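# Zip the suitcase closed along its near side

## Task

Close the zipper on the suitcase side nearest you, pulling the slider all the way into the corner, and leave the case lying flat with the same face on top.

## Robot and tools

Robot: two arms, left_arm and right_arm, each ending in a five-finger hand. right_arm has a right hand and left_arm a mirrored left hand. Bases (scene frame): left_arm at (+0.043, +0.327, 0) m, right_arm at (+0.050, -0.386, 0) m. Scene frame: origin at table-top height between the arms, +x out over the table, +z up, left_arm on the +y side. A post stands behind the arms.

Hand point: a spot 0.05 m in front of the palm and 0.15 m out from the wrist flange. Its +z runs along the straight fingers, +y out of the palm, +x across the palm away from the thumb on the right hand (toward the thumb on the left hand). Straight fingertips sit about 0.06-0.07 m past the point along +z and 0.06 m behind it along -y. A bracket on the little-finger side of the wrist can strike things, and with fingers level the wrist may hang below the hand and touch the table first.

Row layout (28 numbers, all in [-1, 1], always both arms): left_arm dx, dy, dz, rx, ry, rz; left hand thumb_turn, thumb_bend, index, middle, ring, little, force_limit, speed; then the same 14 for right_arm. Pose numbers are offsets, not poses: they count from that arm's Hand target at the start of the action or move, along the Hand target's own axes. 1.0 = 0.6 m for dx-dz and 180 degrees for rx-rz; rx, ry, rz form one rotation vector. All zeros for an arm's six pose numbers asks nothing new of it. Hand motor numbers are absolute targets: -1 open/straight, +1 closed (thumb_turn +1 puts the thumb opposite the fingers). force_limit maps -1..+1 to about 0..10 N at the fingertip (0..15 N for the two thumb motors); speed rises from near zero at -1 to full at +0.48. For a soft grip close at speed -0.94 or lower. To keep a hand unchanged, resend its last executed eight numbers (if none yet, its hand_measured six, then hand_force_limit and hand_speed).

Tools:
- execute_actions(actions, cameras): actions is a list of actions; each action has up to 15 rows, one per 1/30 s step, a short action repeating its last row to 15 steps. Each row counts from the start pose of its action, not from the previous row; a new action starts from the current Hand target, so repeating an offset keeps moving. Images appear only when actions is [] or cameras names them ("all" for every one).
- move(target, speed, blend, stop_force, zero, blocking, cameras): target is one 28-number row or a list of up to 15 rows, every row offset from the same starting Hand targets. speed in m/s, 0.002-3.6 (default 0.25); turns limited to twice that in rad/s. blend in m rounds corners in a list (0 = stop at each). stop_force in N, 3-120, one value for both arms: an arm's path ends when its wrist sensor feels that much push against its travel, and it backs off to the pose just before; use it slowly (around 0.005 m/s) for touching. With stop_force every row must carry identical hand numbers, and it is unreliable while the hand turns. zero (default true) rezeroes the sensor before the move. blocking=false returns early, not allowed with stop_force. All paths share a 10 s cap. Paths are straight and do not avoid obstacles; a move is refused if the wrist would come near its own base axis.
- wait(seconds, cameras): 0-3600 s, lets the scene run.
- stop(cameras): brakes a running move.
- zoom_image(camera, region): region [x0, y0, x1, y1] pixels, at most 504x504, of the latest image of cam_head_left, cam_head_right, cam_high, cam_left_wrist or cam_right_wrist.
- show_instructions(): shows the reference pages.
- zero_wrist_force(arm): tares left_arm or right_arm's sensor.
- finished_scene(scene): ends the scene (scene 1); irreversible.

Results: end_effector_position (m), end_effector_quat_wxyz and velocities are in each arm's own base frame. Hand target is the last commanded pose after clipping (orientation is clipped to within 32 degrees of the measured one); the hand often rests a bit short, so send the remainder as an offset. hand_measured, hand_stopped_by (moving, target, force, stalled, fault) and hand_load_n (N, positive pushing a finger open) follow the six-motor order. A lost grip shows as hand_load_n dropping near zero. Wrist force and torque are in the end effector's axes, a surface push reading as force into the arm. The move line reports done, off_target, moving, held or fault, plus limits such as paced or held. Printed positions can be off by a few cm.

Avoid: a thing leaving the table; drops, slams, fast contacts, or targets far past a firm contact (arms are stiff). About 150 N external force or joint contact torque over the limits (wrist joints 24.3 N m) freezes an arm for 10 s. Do not let the arms collide or a hand close on the other hand. Long stretched holds heat motors (alarm at 70 °C, brake stop at 85 °C). Leave the suitcase flat, same side up, zipped to the corner, before finishing.

Each tool is called after "Request:" in YAML: its name, and indented under it one key for each argument.

Reference images:

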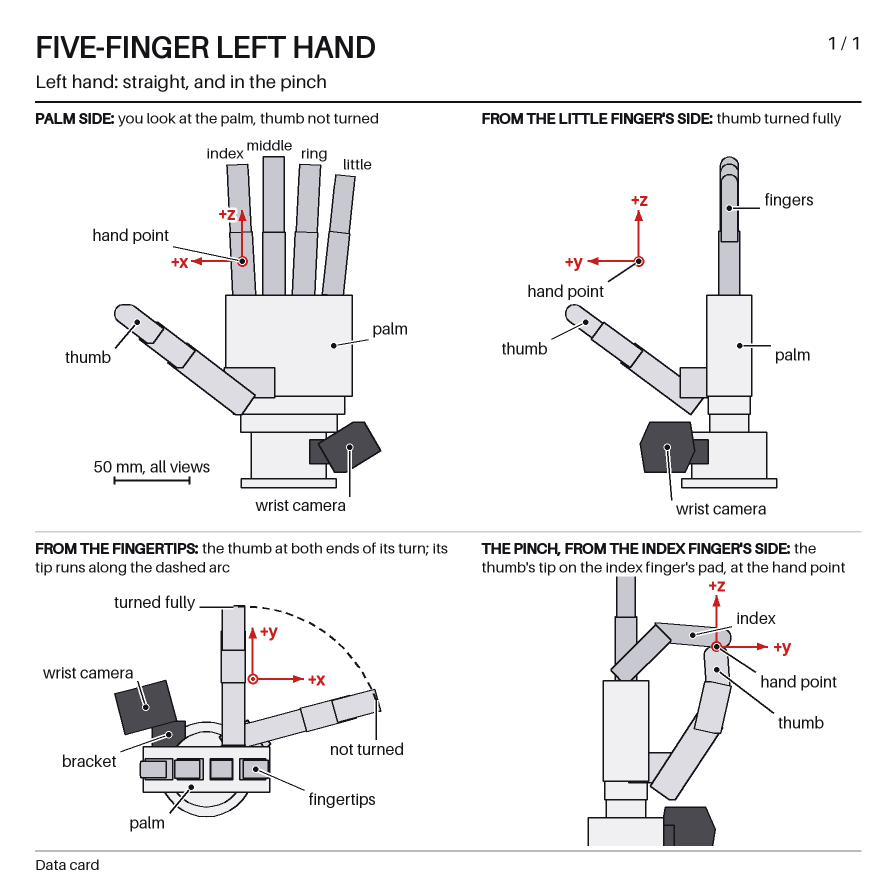

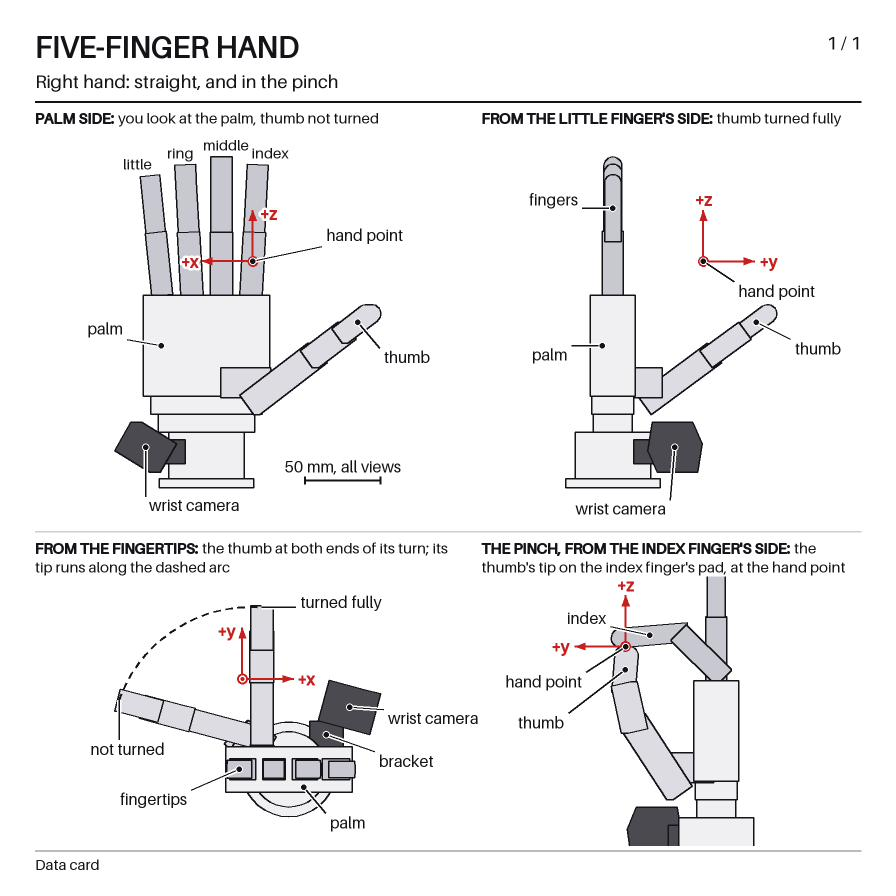

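## Session

Request:
execute_actions:
  actions: []

Scene clock: 0.00 s.
left_arm: end_effector_position=(+0.6101, +0.0744, +0.1025) hand_measured=(-1.000, -1.000, -1.000, -1.000, -1.000, -1.000) hand_load_n=(+0.0, +0.0, +0.0, +0.0, +0.0, +0.0) hand_stopped_by=(target, target, target, target, target, target) hand_force_limit=0.00 hand_speed=-0.80 end_effector_quat_wxyz=(-0.303, +0.734, -0.568, +0.216) | right_arm: end_effector_position=(+0.0675, +0.1597, +0.3098) hand_measured=(-1.000, -1.000, -1.000, -1.000, -1.000, -1.000) hand_load_n=(+0.0, +0.0, +0.0, +0.0, +0.0, +0.0) hand_stopped_by=(target, target, target, target, target, target) hand_force_limit=0.00 hand_speed=-0.80 end_effector_quat_wxyz=(-0.125, +0.861, -0.378, +0.315)
Joint positions: left_arm=[3.555 -1.999 -1.548 2.735 -1.488 3.268] | right_arm=[1.01 -1.97 1.899 1.249 2.156 -2.995]
Joint velocities: within noise
Joint torques (N m): no reading
Wrist force (N): no reading
Wrist torque (N m): no reading
Wrist force, peak (N): no reading
Hand target: left_arm +0.6101, +0.0744, +0.1025; -0.303, +0.734, -0.568, +0.216 | right_arm +0.0675, +0.1597, +0.3098; -0.125, +0.861, -0.378, +0.315

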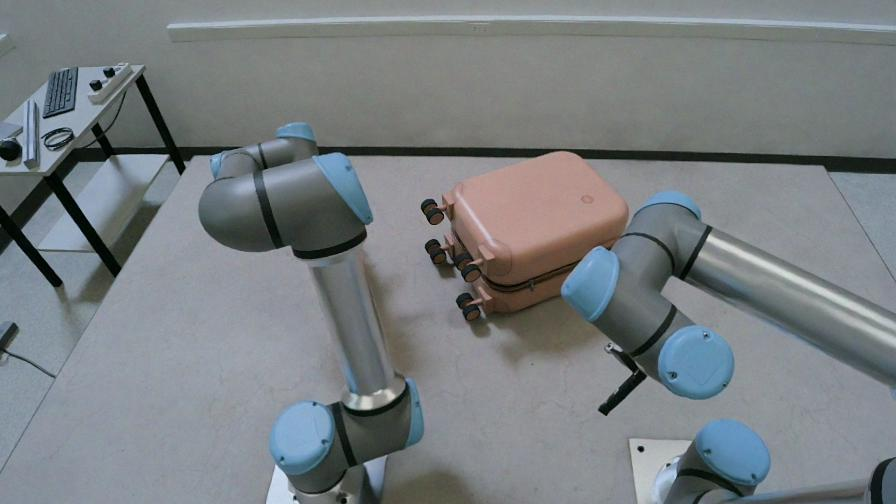

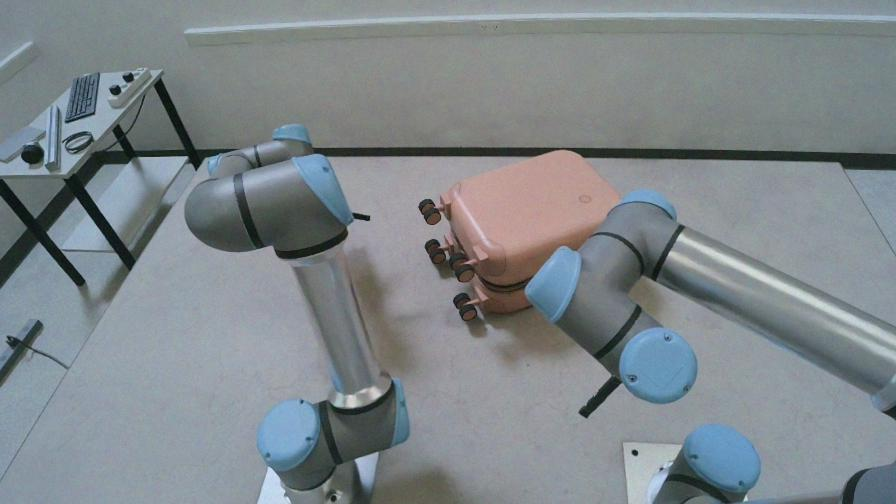

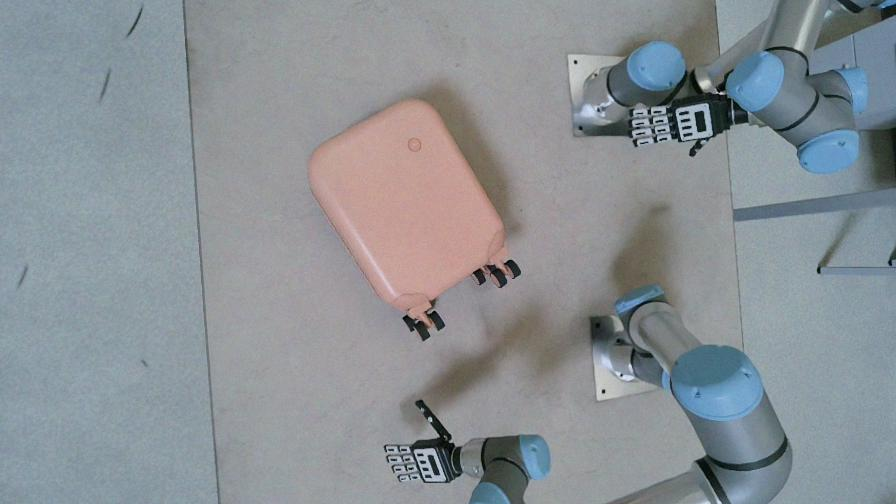

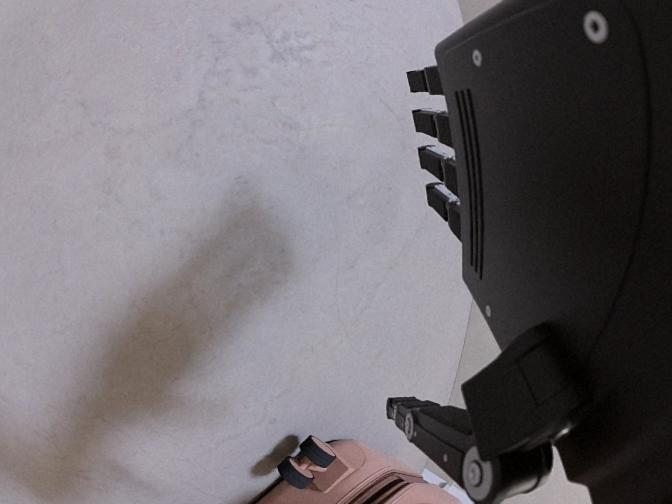

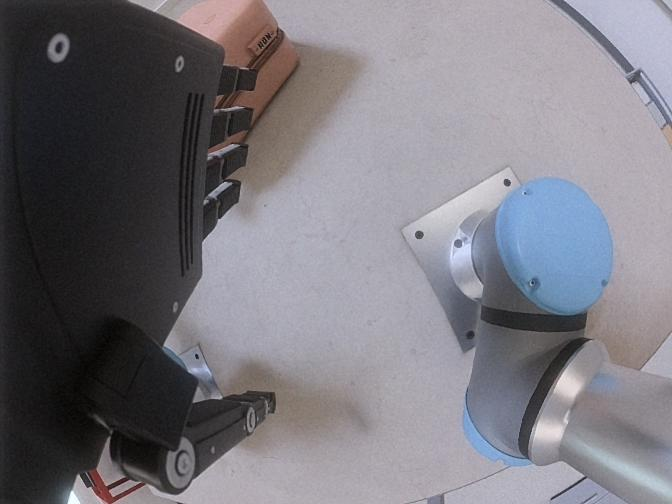

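Request:
zoom_image:
  camera: "cam_head_left"
  region: [400, 140, 660, 340]

Request:
zoom_image:
  camera: "cam_head_right"
  region: [400, 140, 660, 340]

Request:
zoom_image:
  camera: "cam_high"
  region: [290, 80, 550, 350]

Request:
zoom_image:
  camera: "cam_right_wrist"
  region: [150, 0, 350, 200]

Request:
zoom_image:
  camera: "cam_left_wrist"
  region: [240, 400, 480, 504]

Scaled by 1.938 from the camera's image (finer frame: 1280x720).

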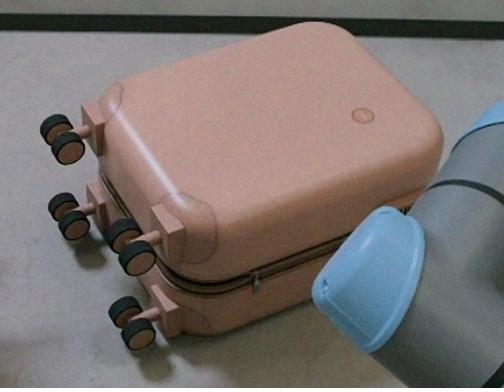

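Scaled by 1.938 from the camera's image (finer frame: 1280x720).

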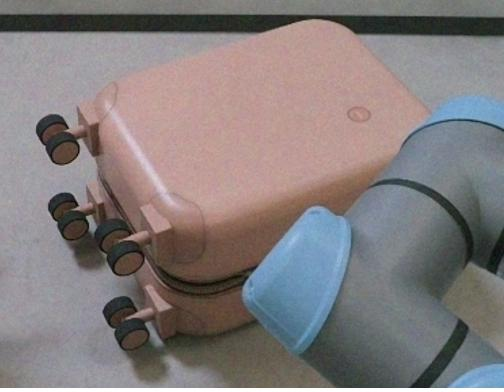

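Scaled by 1.867 from the camera's image (finer frame: 1280x720).

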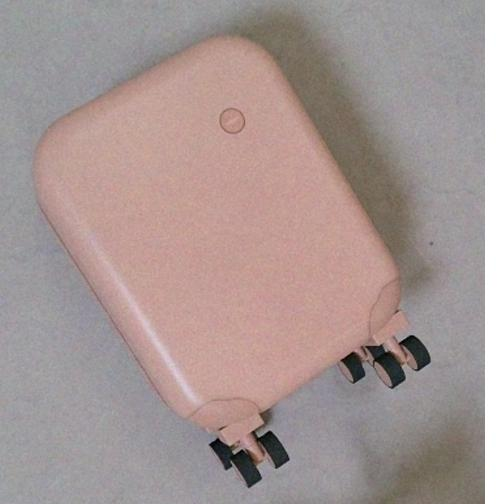

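Scaled by 2.520 from the camera's image (finer frame: 960x720).

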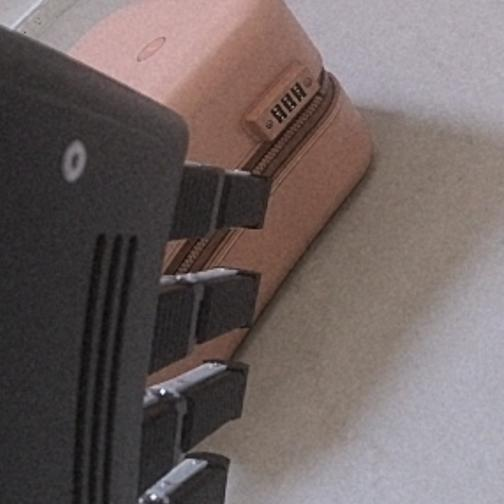

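Scaled by 2.100 from the camera's image (finer frame: 960x720).

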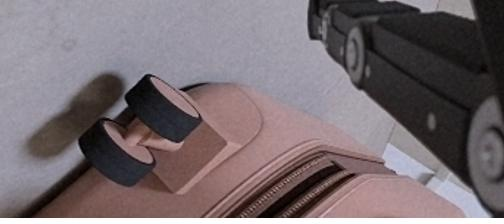

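Request:
move:
  target: [0,0,0,0,0,0,-1,-1,-1,-1,-1,-1,0,-0.8,0.038,-0.231,0.158,0,0,0,-1,-1,-1,-1,-1,-1,0,-0.8]
  cameras: ["all"]

Scene clock: 9.63 s.
left_arm: end_effector_position=(+0.6101, +0.0744, +0.1025) hand_measured=(-1.000, -1.000, -1.000, -1.000, -1.000, -1.000) hand_load_n=(-0.5, +0.0, +0.0, +0.0, +0.0, -0.5) hand_stopped_by=(target, target, target, target, target, target) hand_force_limit=0.00 hand_speed=-0.80 end_effector_quat_wxyz=(-0.303, +0.734, -0.568, +0.216) | right_arm: end_effector_position=(+0.2190, +0.2355, +0.3100) hand_measured=(-1.000, -1.000, -1.000, -1.000, -1.000, -1.000) hand_load_n=(+0.0, +0.0, +0.0, +0.0, +0.0, +0.0) hand_stopped_by=(target, target, target, target, target, target) hand_force_limit=0.00 hand_speed=-0.80 end_effector_quat_wxyz=(-0.125, +0.861, -0.378, +0.315)
Joint positions: left_arm=[3.555 -1.999 -1.548 2.735 -1.488 3.268] | right_arm=[0.679 -1.709 1.676 1.046 2.003 -3.332]
Joint torques (N m): left_arm=[-0.11 33.29 18.23 -1.03 -0.04 -0.05] | right_arm=[-1.98 -2.49 -18.29 1.39 3.16 0.52]
Wrist force (N): left_arm=[0.2 0.2 -0.2] | right_arm=[-0.3 0.1 -0.1]
Wrist torque (N m): left_arm=[0.05 -0.03 0.00] | right_arm=[0.00 0.09 -0.06]
Wrist force, peak (N): left_arm=[0.5 0.5 0.0] | right_arm=[-0.2 -1.9 0.9]
Hand target: left_arm +0.6101, +0.0744, +0.1025; -0.303, +0.734, -0.568, +0.216 | right_arm +0.2191, +0.2355, +0.3099; -0.125, +0.861, -0.378, +0.315
Off the commanded pose: left_arm 0.000 m, 0 deg | right_arm 0.000 m, 0 deg.
move: done

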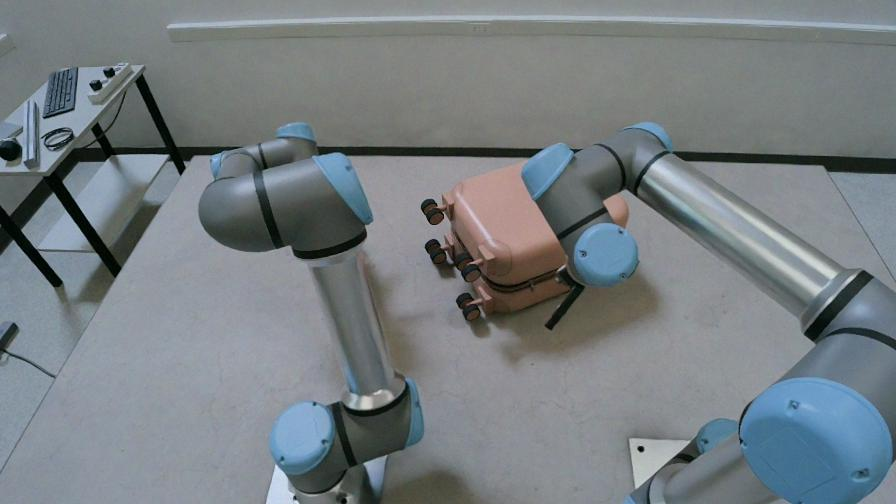

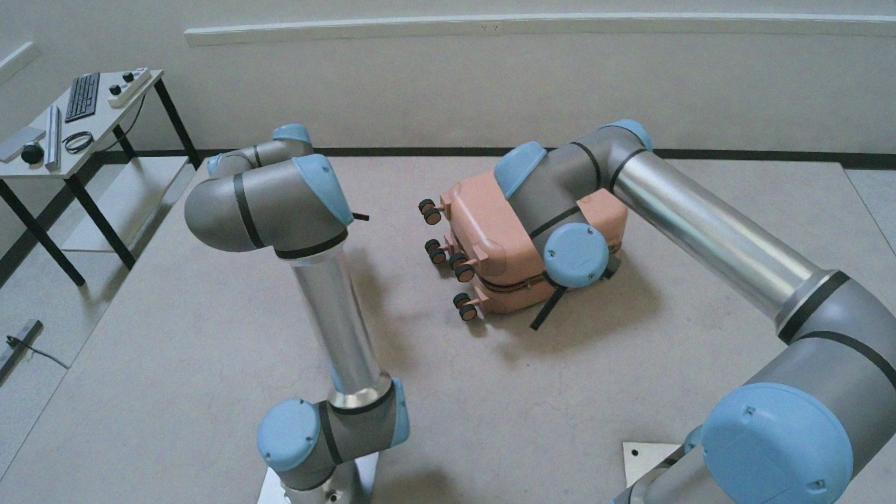

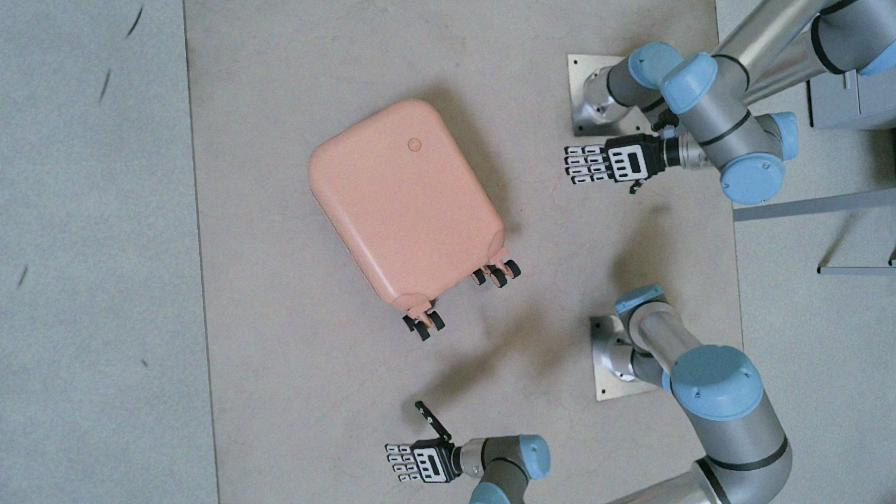

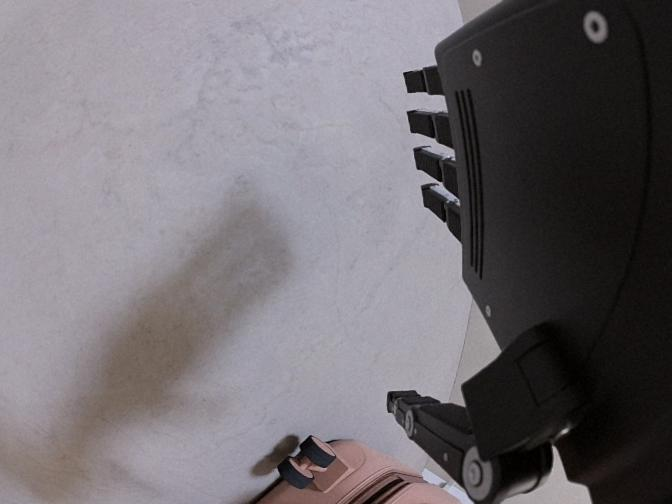

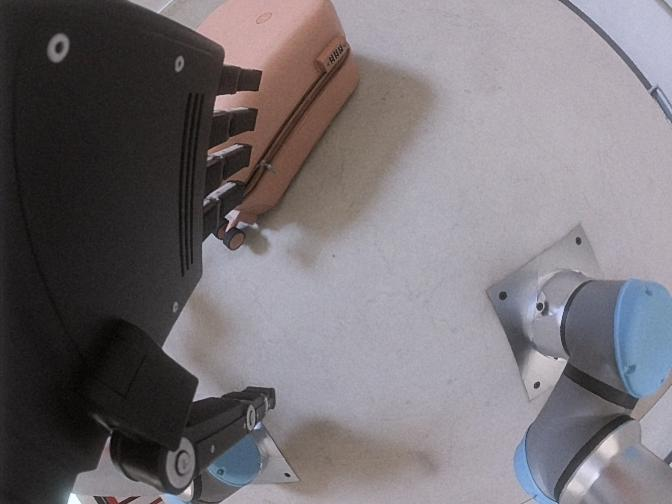

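Request:
zoom_image:
  camera: "cam_right_wrist"
  region: [190, 0, 390, 260]

Request:
zoom_image:
  camera: "cam_right_wrist"
  region: [220, 120, 320, 220]

Scaled by 1.938 from the camera's image (finer frame: 960x720).

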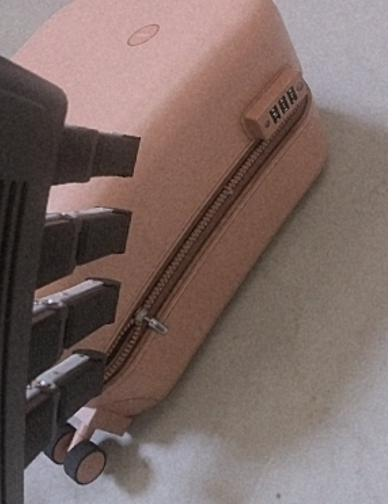

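Scaled by 5.040 from the camera's image (finer frame: 960x720).

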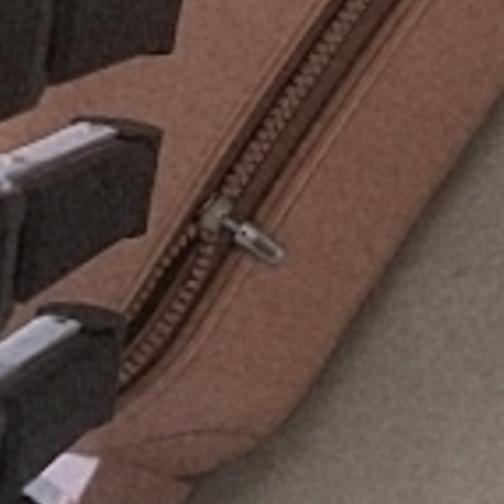

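Request:
move:
  target:
    - [-0.006,-0.150,-0.157,0,0,0,-1,-1,-1,-1,-1,-1,0,-0.8,0,0,0,0,0,0,-1,-1,-1,-1,-1,-1,0,-0.8]
    - [0.163,0.089,-0.390,0.0105,0.268,0.281,-1,-1,-1,-1,-1,-1,0,-0.8,0,0,0,0,0,0,-1,-1,-1,-1,-1,-1,0,-0.8]
  blend: 0.04
  cameras: ["cam_head_left", "cam_high", "cam_left_wrist"]

Scene clock: 15.10 s.
left_arm: end_effector_position=(+0.4434, -0.0759, +0.2321) hand_measured=(-1.000, -1.000, -1.000, -1.000, -1.000, -1.000) hand_load_n=(+0.0, +0.0, +0.0, +0.0, +0.0, +0.0) hand_stopped_by=(target, target, target, target, target, target) hand_force_limit=0.00 hand_speed=-0.80 end_effector_quat_wxyz=(+0.124, -0.276, +0.886, -0.350) | right_arm: end_effector_position=(+0.2191, +0.2355, +0.3099) hand_measured=(-1.000, -1.000, -1.000, -1.000, -1.000, -1.000) hand_load_n=(+0.0, +0.0, +0.0, +0.0, +0.0, +0.0) hand_stopped_by=(target, target, target, target, target, target) hand_force_limit=0.00 hand_speed=-0.80 end_effector_quat_wxyz=(-0.125, +0.861, -0.378, +0.315)
Joint positions: left_arm=[3.601 -1.781 -1.633 2.016 -0.825 4.5] | right_arm=[0.679 -1.709 1.676 1.046 2.003 -3.332]
Joint torques (N m): left_arm=[12.45 18.97 30.43 -2.59 -1.04 1.83] | right_arm=[-6.58 -2.59 -30.24 0.41 2.69 -1.18]
Wrist force (N): left_arm=[0.6 0.1 0.2] | right_arm=[-0.5 0.3 -0.7]
Wrist torque (N m): left_arm=[0.00 -0.11 0.02] | right_arm=[0.06 0.14 -0.07]
Wrist force, peak (N): left_arm=[0.1 1.8 1.5] | right_arm=[-0.8 0.0 -0.5]
Hand target: left_arm +0.4434, -0.0758, +0.2322; +0.124, -0.276, +0.886, -0.350 | right_arm +0.2191, +0.2355, +0.3099; -0.125, +0.861, -0.378, +0.315
Off the commanded pose: left_arm 0.000 m, 0 deg | right_arm 0.000 m, 0 deg.
move: done

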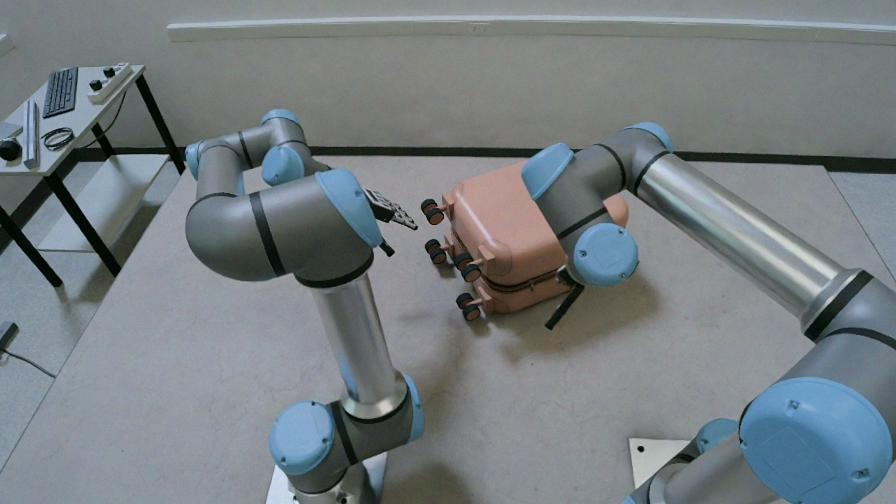

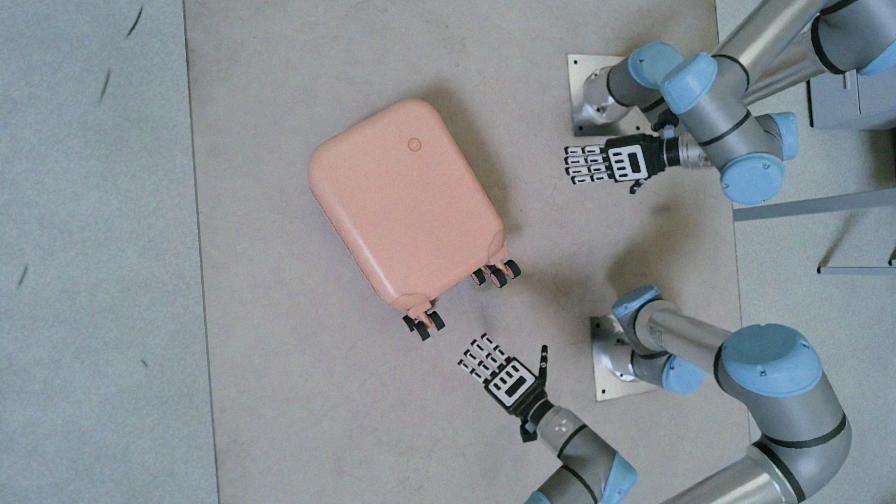

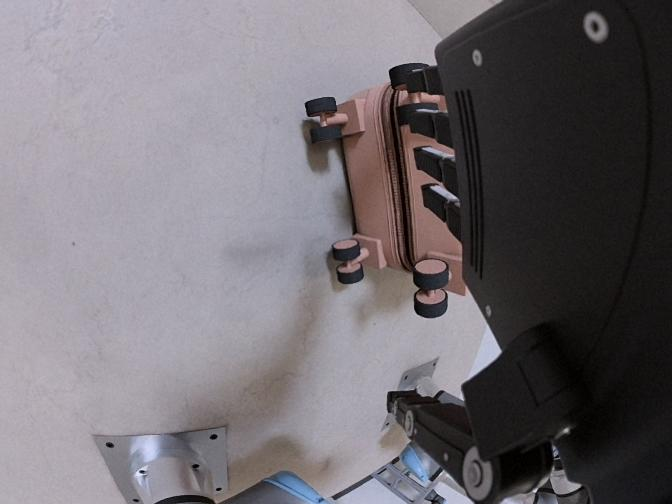

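Request:
zoom_image:
  camera: "cam_left_wrist"
  region: [300, 50, 480, 330]

Request:
zoom_image:
  camera: "cam_head_left"
  region: [420, 200, 600, 330]

Scaled by 1.800 from the camera's image (finer frame: 960x720).

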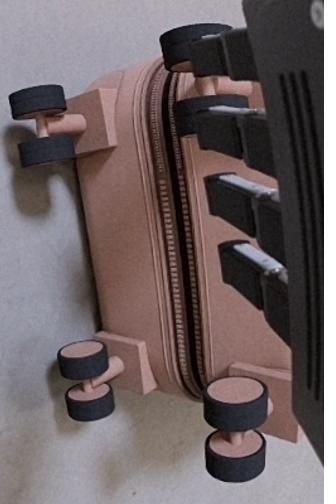

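Scaled by 2.800 from the camera's image (finer frame: 1280x720).

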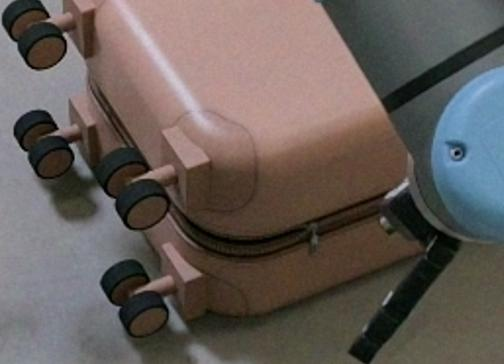

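Request:
zoom_image:
  camera: "cam_right_wrist"
  region: [250, 20, 380, 180]

This scene's latest camera images include none from cam_right_wrist. They are from: cam_head_left, cam_high, cam_left_wrist. cam_right_wrist's image comes with the result of a call that names it in "cameras".

Request:
move:
  target: [0,0,0,0,0,0,-1,-1,-1,-1,-1,-1,0,-0.8,-0.06,0.0,-0.09,0.462,-0.037,-0.599,-1,-1,-1,-1,-1,-1,0,-0.8]
  speed: 0.4
  cameras: ["all"]

Scene clock: 19.40 s.
left_arm: end_effector_position=(+0.4434, -0.0758, +0.2322) hand_measured=(-1.000, -1.000, -1.000, -1.000, -1.000, -1.000) hand_load_n=(+0.0, +0.0, +0.0, +0.0, +0.0, +0.0) hand_stopped_by=(target, target, target, target, target, target) hand_force_limit=0.00 hand_speed=-0.80 end_effector_quat_wxyz=(+0.124, -0.276, +0.886, -0.350) | right_arm: end_effector_position=(+0.2191, +0.2355, +0.3099) hand_measured=(-1.000, -1.000, -1.000, -1.000, -1.000, -1.000) hand_load_n=(+0.0, +0.0, +0.0, +0.0, +0.0, +0.0) hand_stopped_by=(target, target, target, target, target, target) hand_force_limit=0.00 hand_speed=-0.80 end_effector_quat_wxyz=(-0.125, +0.861, -0.378, +0.315)
Joint positions: left_arm=[3.601 -1.781 -1.633 2.016 -0.825 4.5] | right_arm=[0.679 -1.709 1.676 1.046 2.003 -3.332]
Joint torques (N m): left_arm=[12.19 36.5 31.12 -4.02 -1 1.93] | right_arm=[-7.18 -2.73 -30.5 0.5 2.46 -1.24]
Wrist force (N): left_arm=[0.4 0.1 0.1] | right_arm=[-0.4 0.2 -0.2]
Wrist torque (N m): left_arm=[-0.01 -0.09 -0.03] | right_arm=[0.02 0.11 -0.05]
Wrist force, peak (N): left_arm=[0.7 0.0 0.4] | right_arm=[-0.6 0.1 -0.5]
Hand target: left_arm +0.4434, -0.0758, +0.2322; +0.124, -0.276, +0.886, -0.350 | right_arm +0.2191, +0.2355, +0.3099; -0.125, +0.861, -0.378, +0.315
move: not run (at the target right_arm's wrist lies too close to its first joint's axis: tilt that pose or move it outward; nothing was sent)

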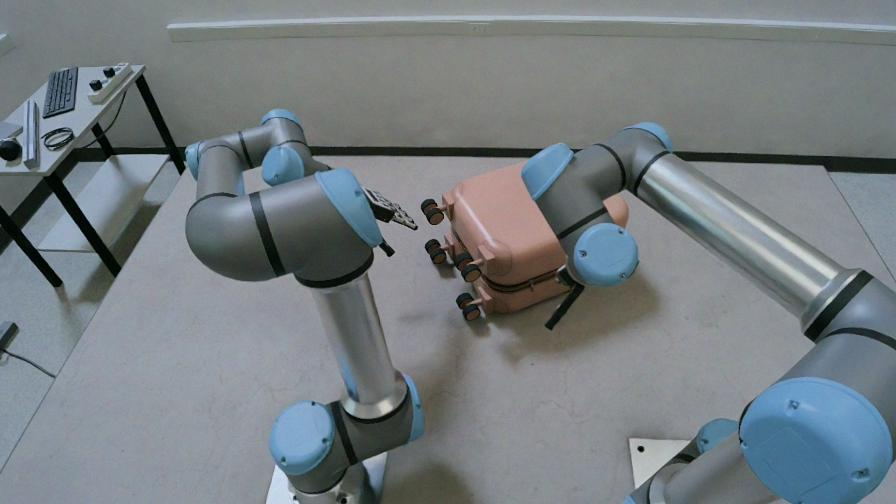

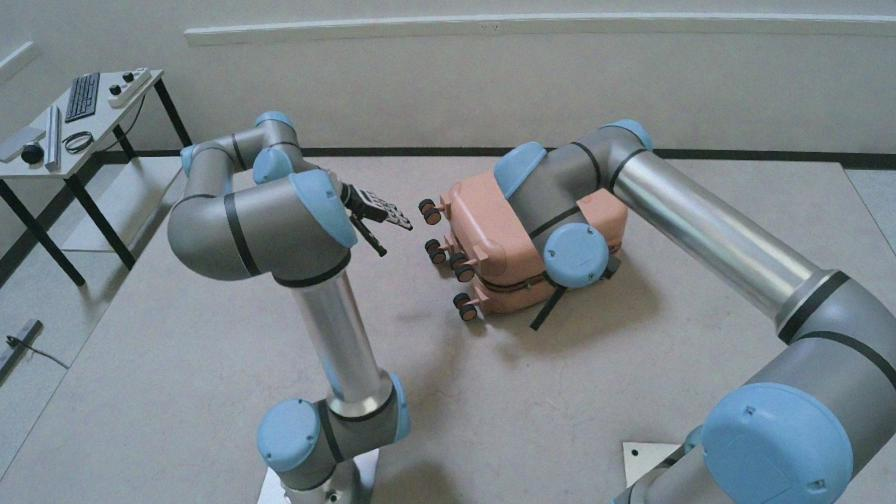

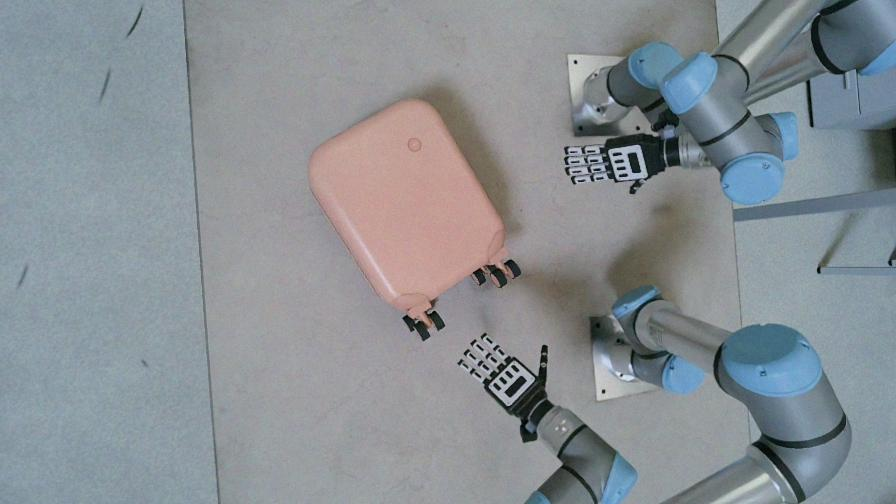

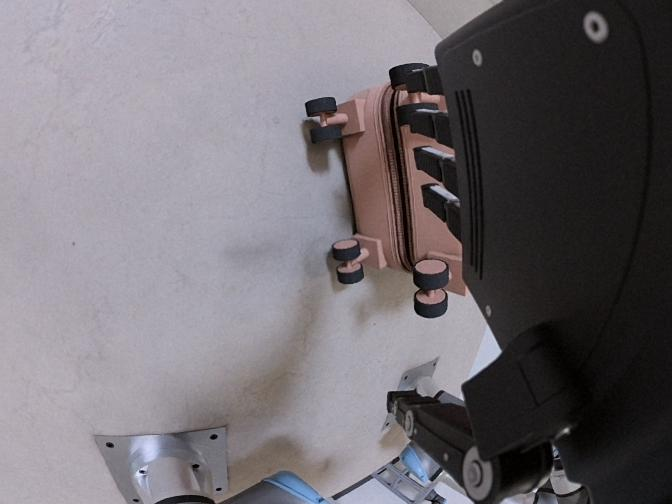

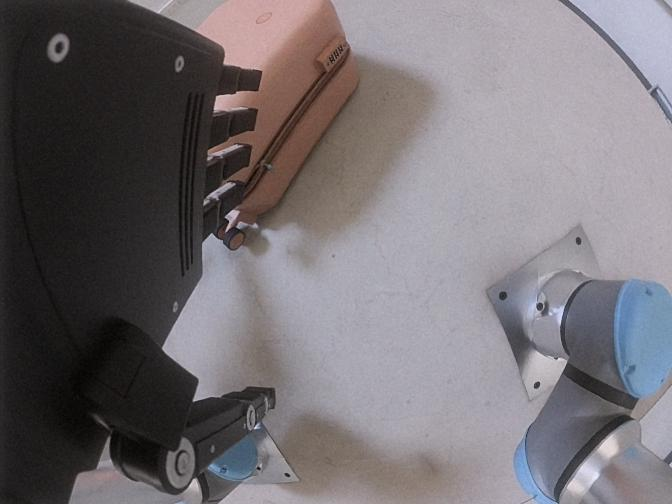

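Request:
zoom_image:
  camera: "cam_right_wrist"
  region: [240, 30, 360, 200]

Request:
zoom_image:
  camera: "cam_right_wrist"
  region: [300, 30, 370, 100]

Scaled by 2.965 from the camera's image (finer frame: 960x720).

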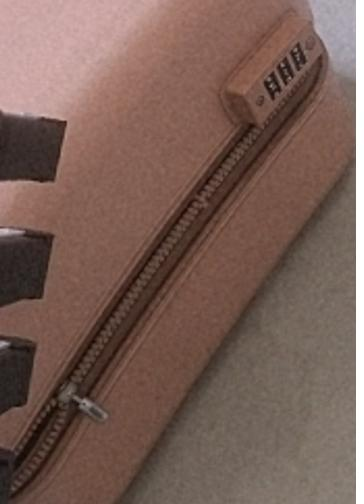

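Scaled by 7.200 from the camera's image (finer frame: 960x720).

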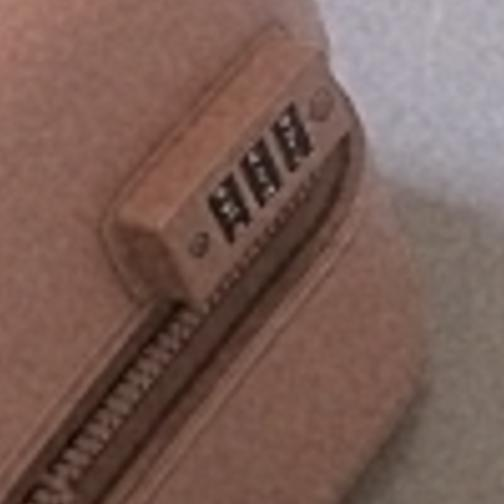

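Request:
move:
  target: [0,0,0,0,0,0,-1,-1,-1,-1,-1,-1,0,-0.8,-0.017,0.142,0.222,0,0,0,-1,-1,-1,-1,-1,-1,0,-0.8]
  speed: 0.2
  cameras: ["cam_head_left","cam_high","cam_right_wrist"]

Request:
zoom_image:
  camera: "cam_right_wrist"
  region: [200, 0, 460, 260]

Scene clock: 21.73 s.
left_arm: end_effector_position=(+0.4434, -0.0758, +0.2322) hand_measured=(-1.000, -1.000, -1.000, -1.000, -1.000, -1.000) hand_load_n=(+0.0, +0.0, +0.0, +0.0, +0.0, +0.0) hand_stopped_by=(target, target, target, target, target, target) hand_force_limit=0.00 hand_speed=-0.80 end_effector_quat_wxyz=(+0.124, -0.276, +0.886, -0.350) | right_arm: end_effector_position=(+0.2500, +0.1817, +0.1642) hand_measured=(-1.000, -1.000, -1.000, -1.000, -1.000, -1.000) hand_load_n=(-0.5, +0.0, +0.0, +0.0, +0.0, +0.0) hand_stopped_by=(target, target, target, target, target, target) hand_force_limit=0.00 hand_speed=-0.80 end_effector_quat_wxyz=(-0.125, +0.861, -0.378, +0.315)
Joint positions: left_arm=[3.601 -1.781 -1.633 2.016 -0.825 4.5] | right_arm=[0.408 -1.765 2.08 0.613 1.849 -3.57]
Joint torques (N m): left_arm=[11.23 37.2 30.82 -3.73 -1.12 1.18] | right_arm=[-6.2 -8.46 -11.84 0 2.65 0.3]
Wrist force (N): left_arm=[0.2 0.1 0.0] | right_arm=[-0.3 -0.3 0.0]
Wrist torque (N m): left_arm=[0.01 -0.08 -0.03] | right_arm=[-0.08 0.04 -0.04]
Wrist force, peak (N): left_arm=[0.6 0.4 0.4] | right_arm=[-0.5 -1.1 -1.6]
Hand target: left_arm +0.4434, -0.0758, +0.2322; +0.124, -0.276, +0.886, -0.350 | right_arm +0.2500, +0.1816, +0.1642; -0.125, +0.861, -0.378, +0.315
Off the commanded pose: left_arm 0.000 m, 0 deg | right_arm 0.000 m, 0 deg.
move: done

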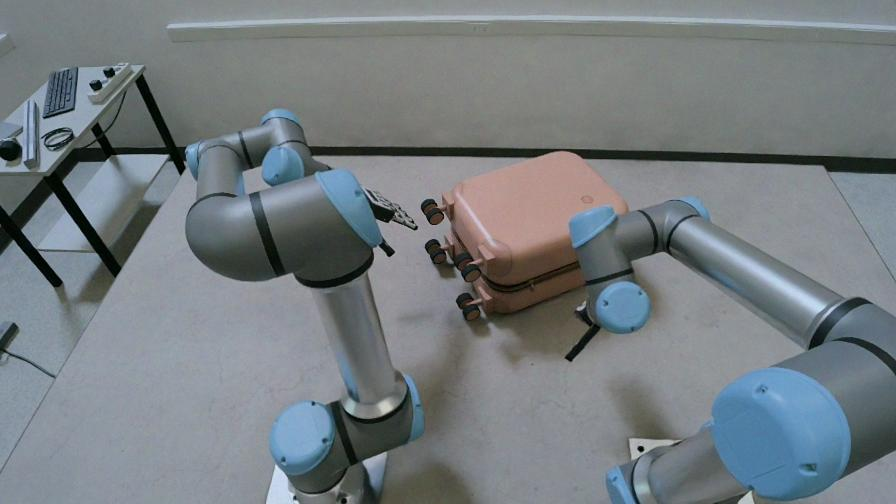

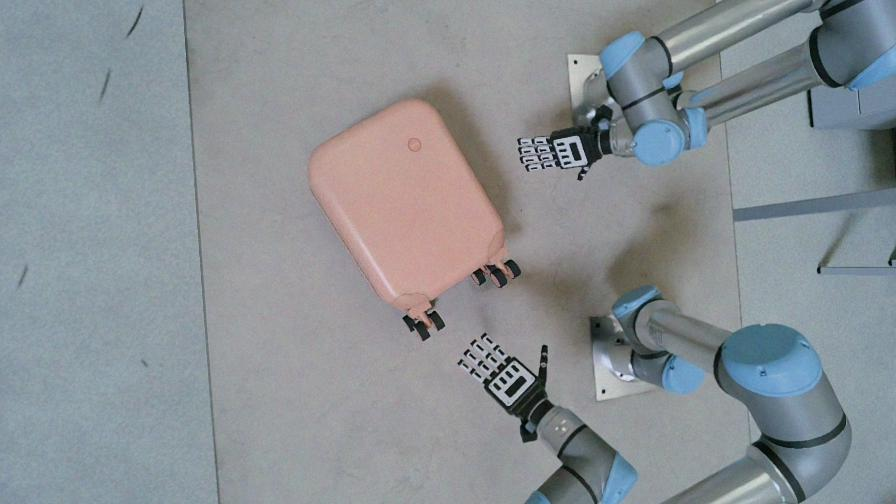

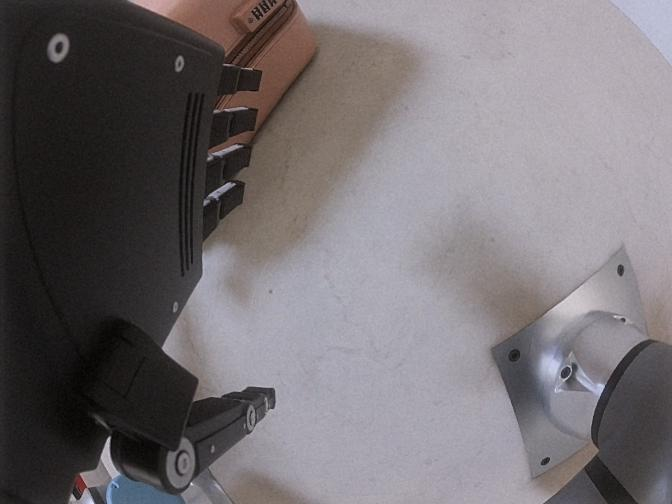

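Scaled by 1.938 from the camera's image (finer frame: 960x720).

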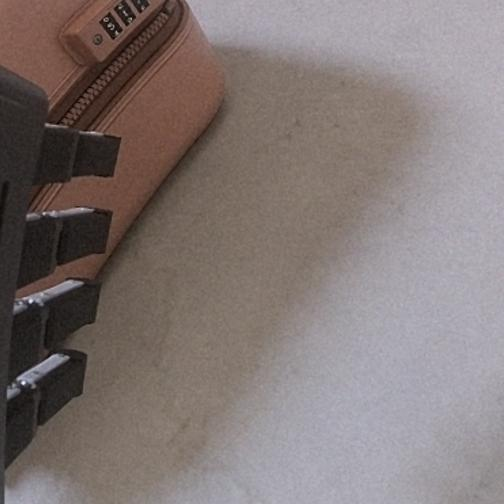

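Request:
zoom_image:
  camera: "cam_head_left"
  region: [430, 220, 630, 330]

Request:
zoom_image:
  camera: "cam_head_left"
  region: [480, 250, 560, 310]

Scaled by 2.520 from the camera's image (finer frame: 1280x720).

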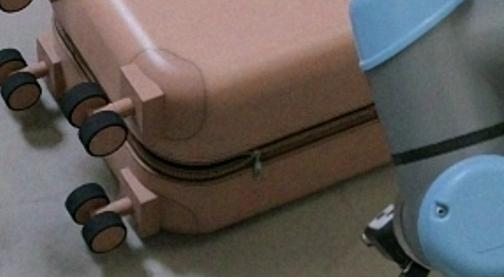

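Scaled by 6.300 from the camera's image (finer frame: 1280x720).

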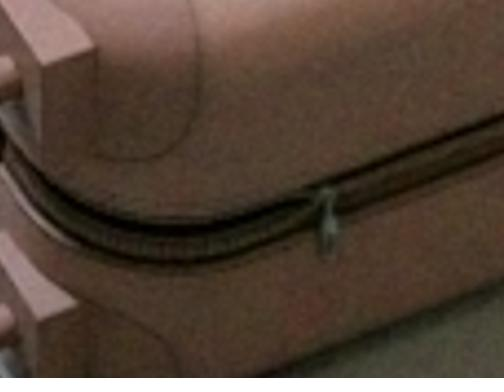

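Request:
move:
  target:
    - [0,0,0,0,0,0,-1,-1,-1,-1,-1,-1,0,-0.8,0.0205,-0.3647,-0.2395,0,0,0,-1,-1,-1,-1,-1,-1,0,-0.8]
    - [0,0,0,0,0,0,-1,-1,-1,-1,-1,-1,0,-0.8,0.0205,-0.3647,-0.2395,0.462,-0.037,-0.599,-1,-1,-1,-1,-1,-1,0,-0.8]
  speed: 0.35
  cameras: ["cam_head_left","cam_high","cam_right_wrist"]

Scene clock: 28.57 s.
left_arm: end_effector_position=(+0.4434, -0.0758, +0.2322) hand_measured=(-1.000, -1.000, -1.000, -1.000, -1.000, -1.000) hand_load_n=(+0.0, +0.0, +0.0, +0.0, +0.0, -0.5) hand_stopped_by=(target, target, target, target, target, target) hand_force_limit=0.00 hand_speed=-0.80 end_effector_quat_wxyz=(+0.124, -0.276, +0.886, -0.350) | right_arm: end_effector_position=(+0.2900, +0.3267, +0.3796) hand_measured=(-1.000, -1.000, -1.000, -1.000, -1.000, -1.000) hand_load_n=(+0.0, +0.0, +0.0, +0.0, +0.0, +0.0) hand_stopped_by=(target, target, target, target, target, target) hand_force_limit=0.00 hand_speed=-0.80 end_effector_quat_wxyz=(-0.282, +0.590, +0.650, +0.386)
Joint positions: left_arm=[3.601 -1.781 -1.633 2.016 -0.825 4.5] | right_arm=[0.005 -1.78 1.858 1.322 0.583 -6.284]
Joint torques (N m): left_arm=[6.56 36.5 30.83 -1.72 -1.08 -1.71] | right_arm=[-6.71 -0.34 -7.13 2.86 -3.78 1.65]
Wrist force (N): left_arm=[0.2 0.0 0.4] | right_arm=[0.1 -1.5 -0.6]
Wrist torque (N m): left_arm=[-0.04 -0.05 -0.03] | right_arm=[-0.30 -0.02 -0.02]
Wrist force, peak (N): left_arm=[0.7 0.5 0.4] | right_arm=[-0.2 -2.3 -1.5]
Hand target: left_arm +0.4434, -0.0758, +0.2322; +0.124, -0.276, +0.886, -0.350 | right_arm +0.2900, +0.3255, +0.3796; -0.320, +0.542, +0.676, +0.384
Off the commanded pose: left_arm 0.000 m, 0 deg | right_arm 0.001 m, 8 deg.
joint sent to its limit (right arm) — joint 6 (wrist 3), lower limit. The joint targets are off in orientation, not in position.
move: off_target (right_arm)

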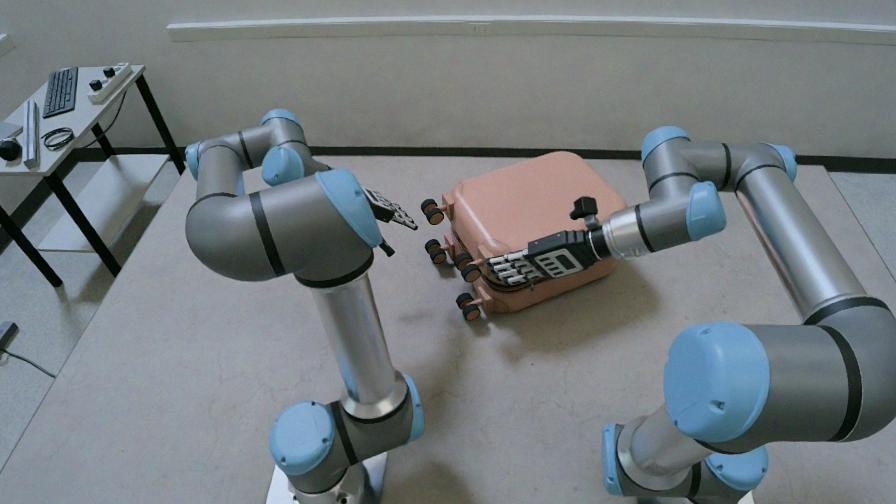

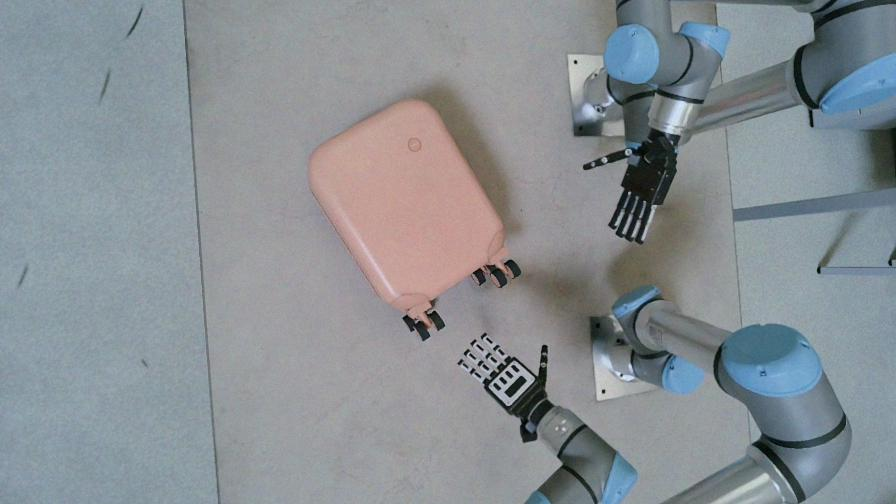

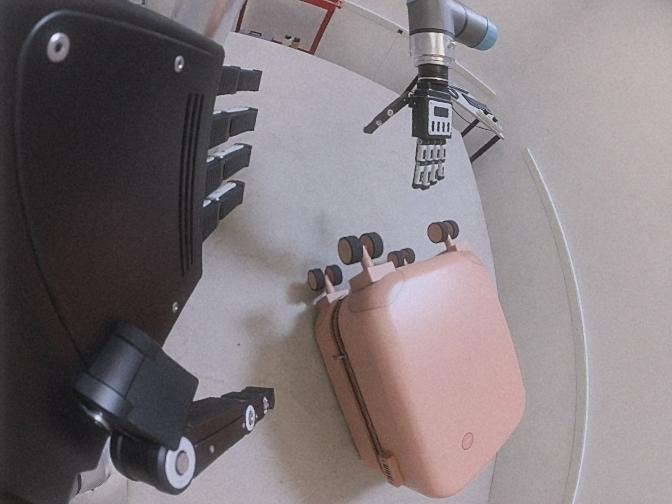

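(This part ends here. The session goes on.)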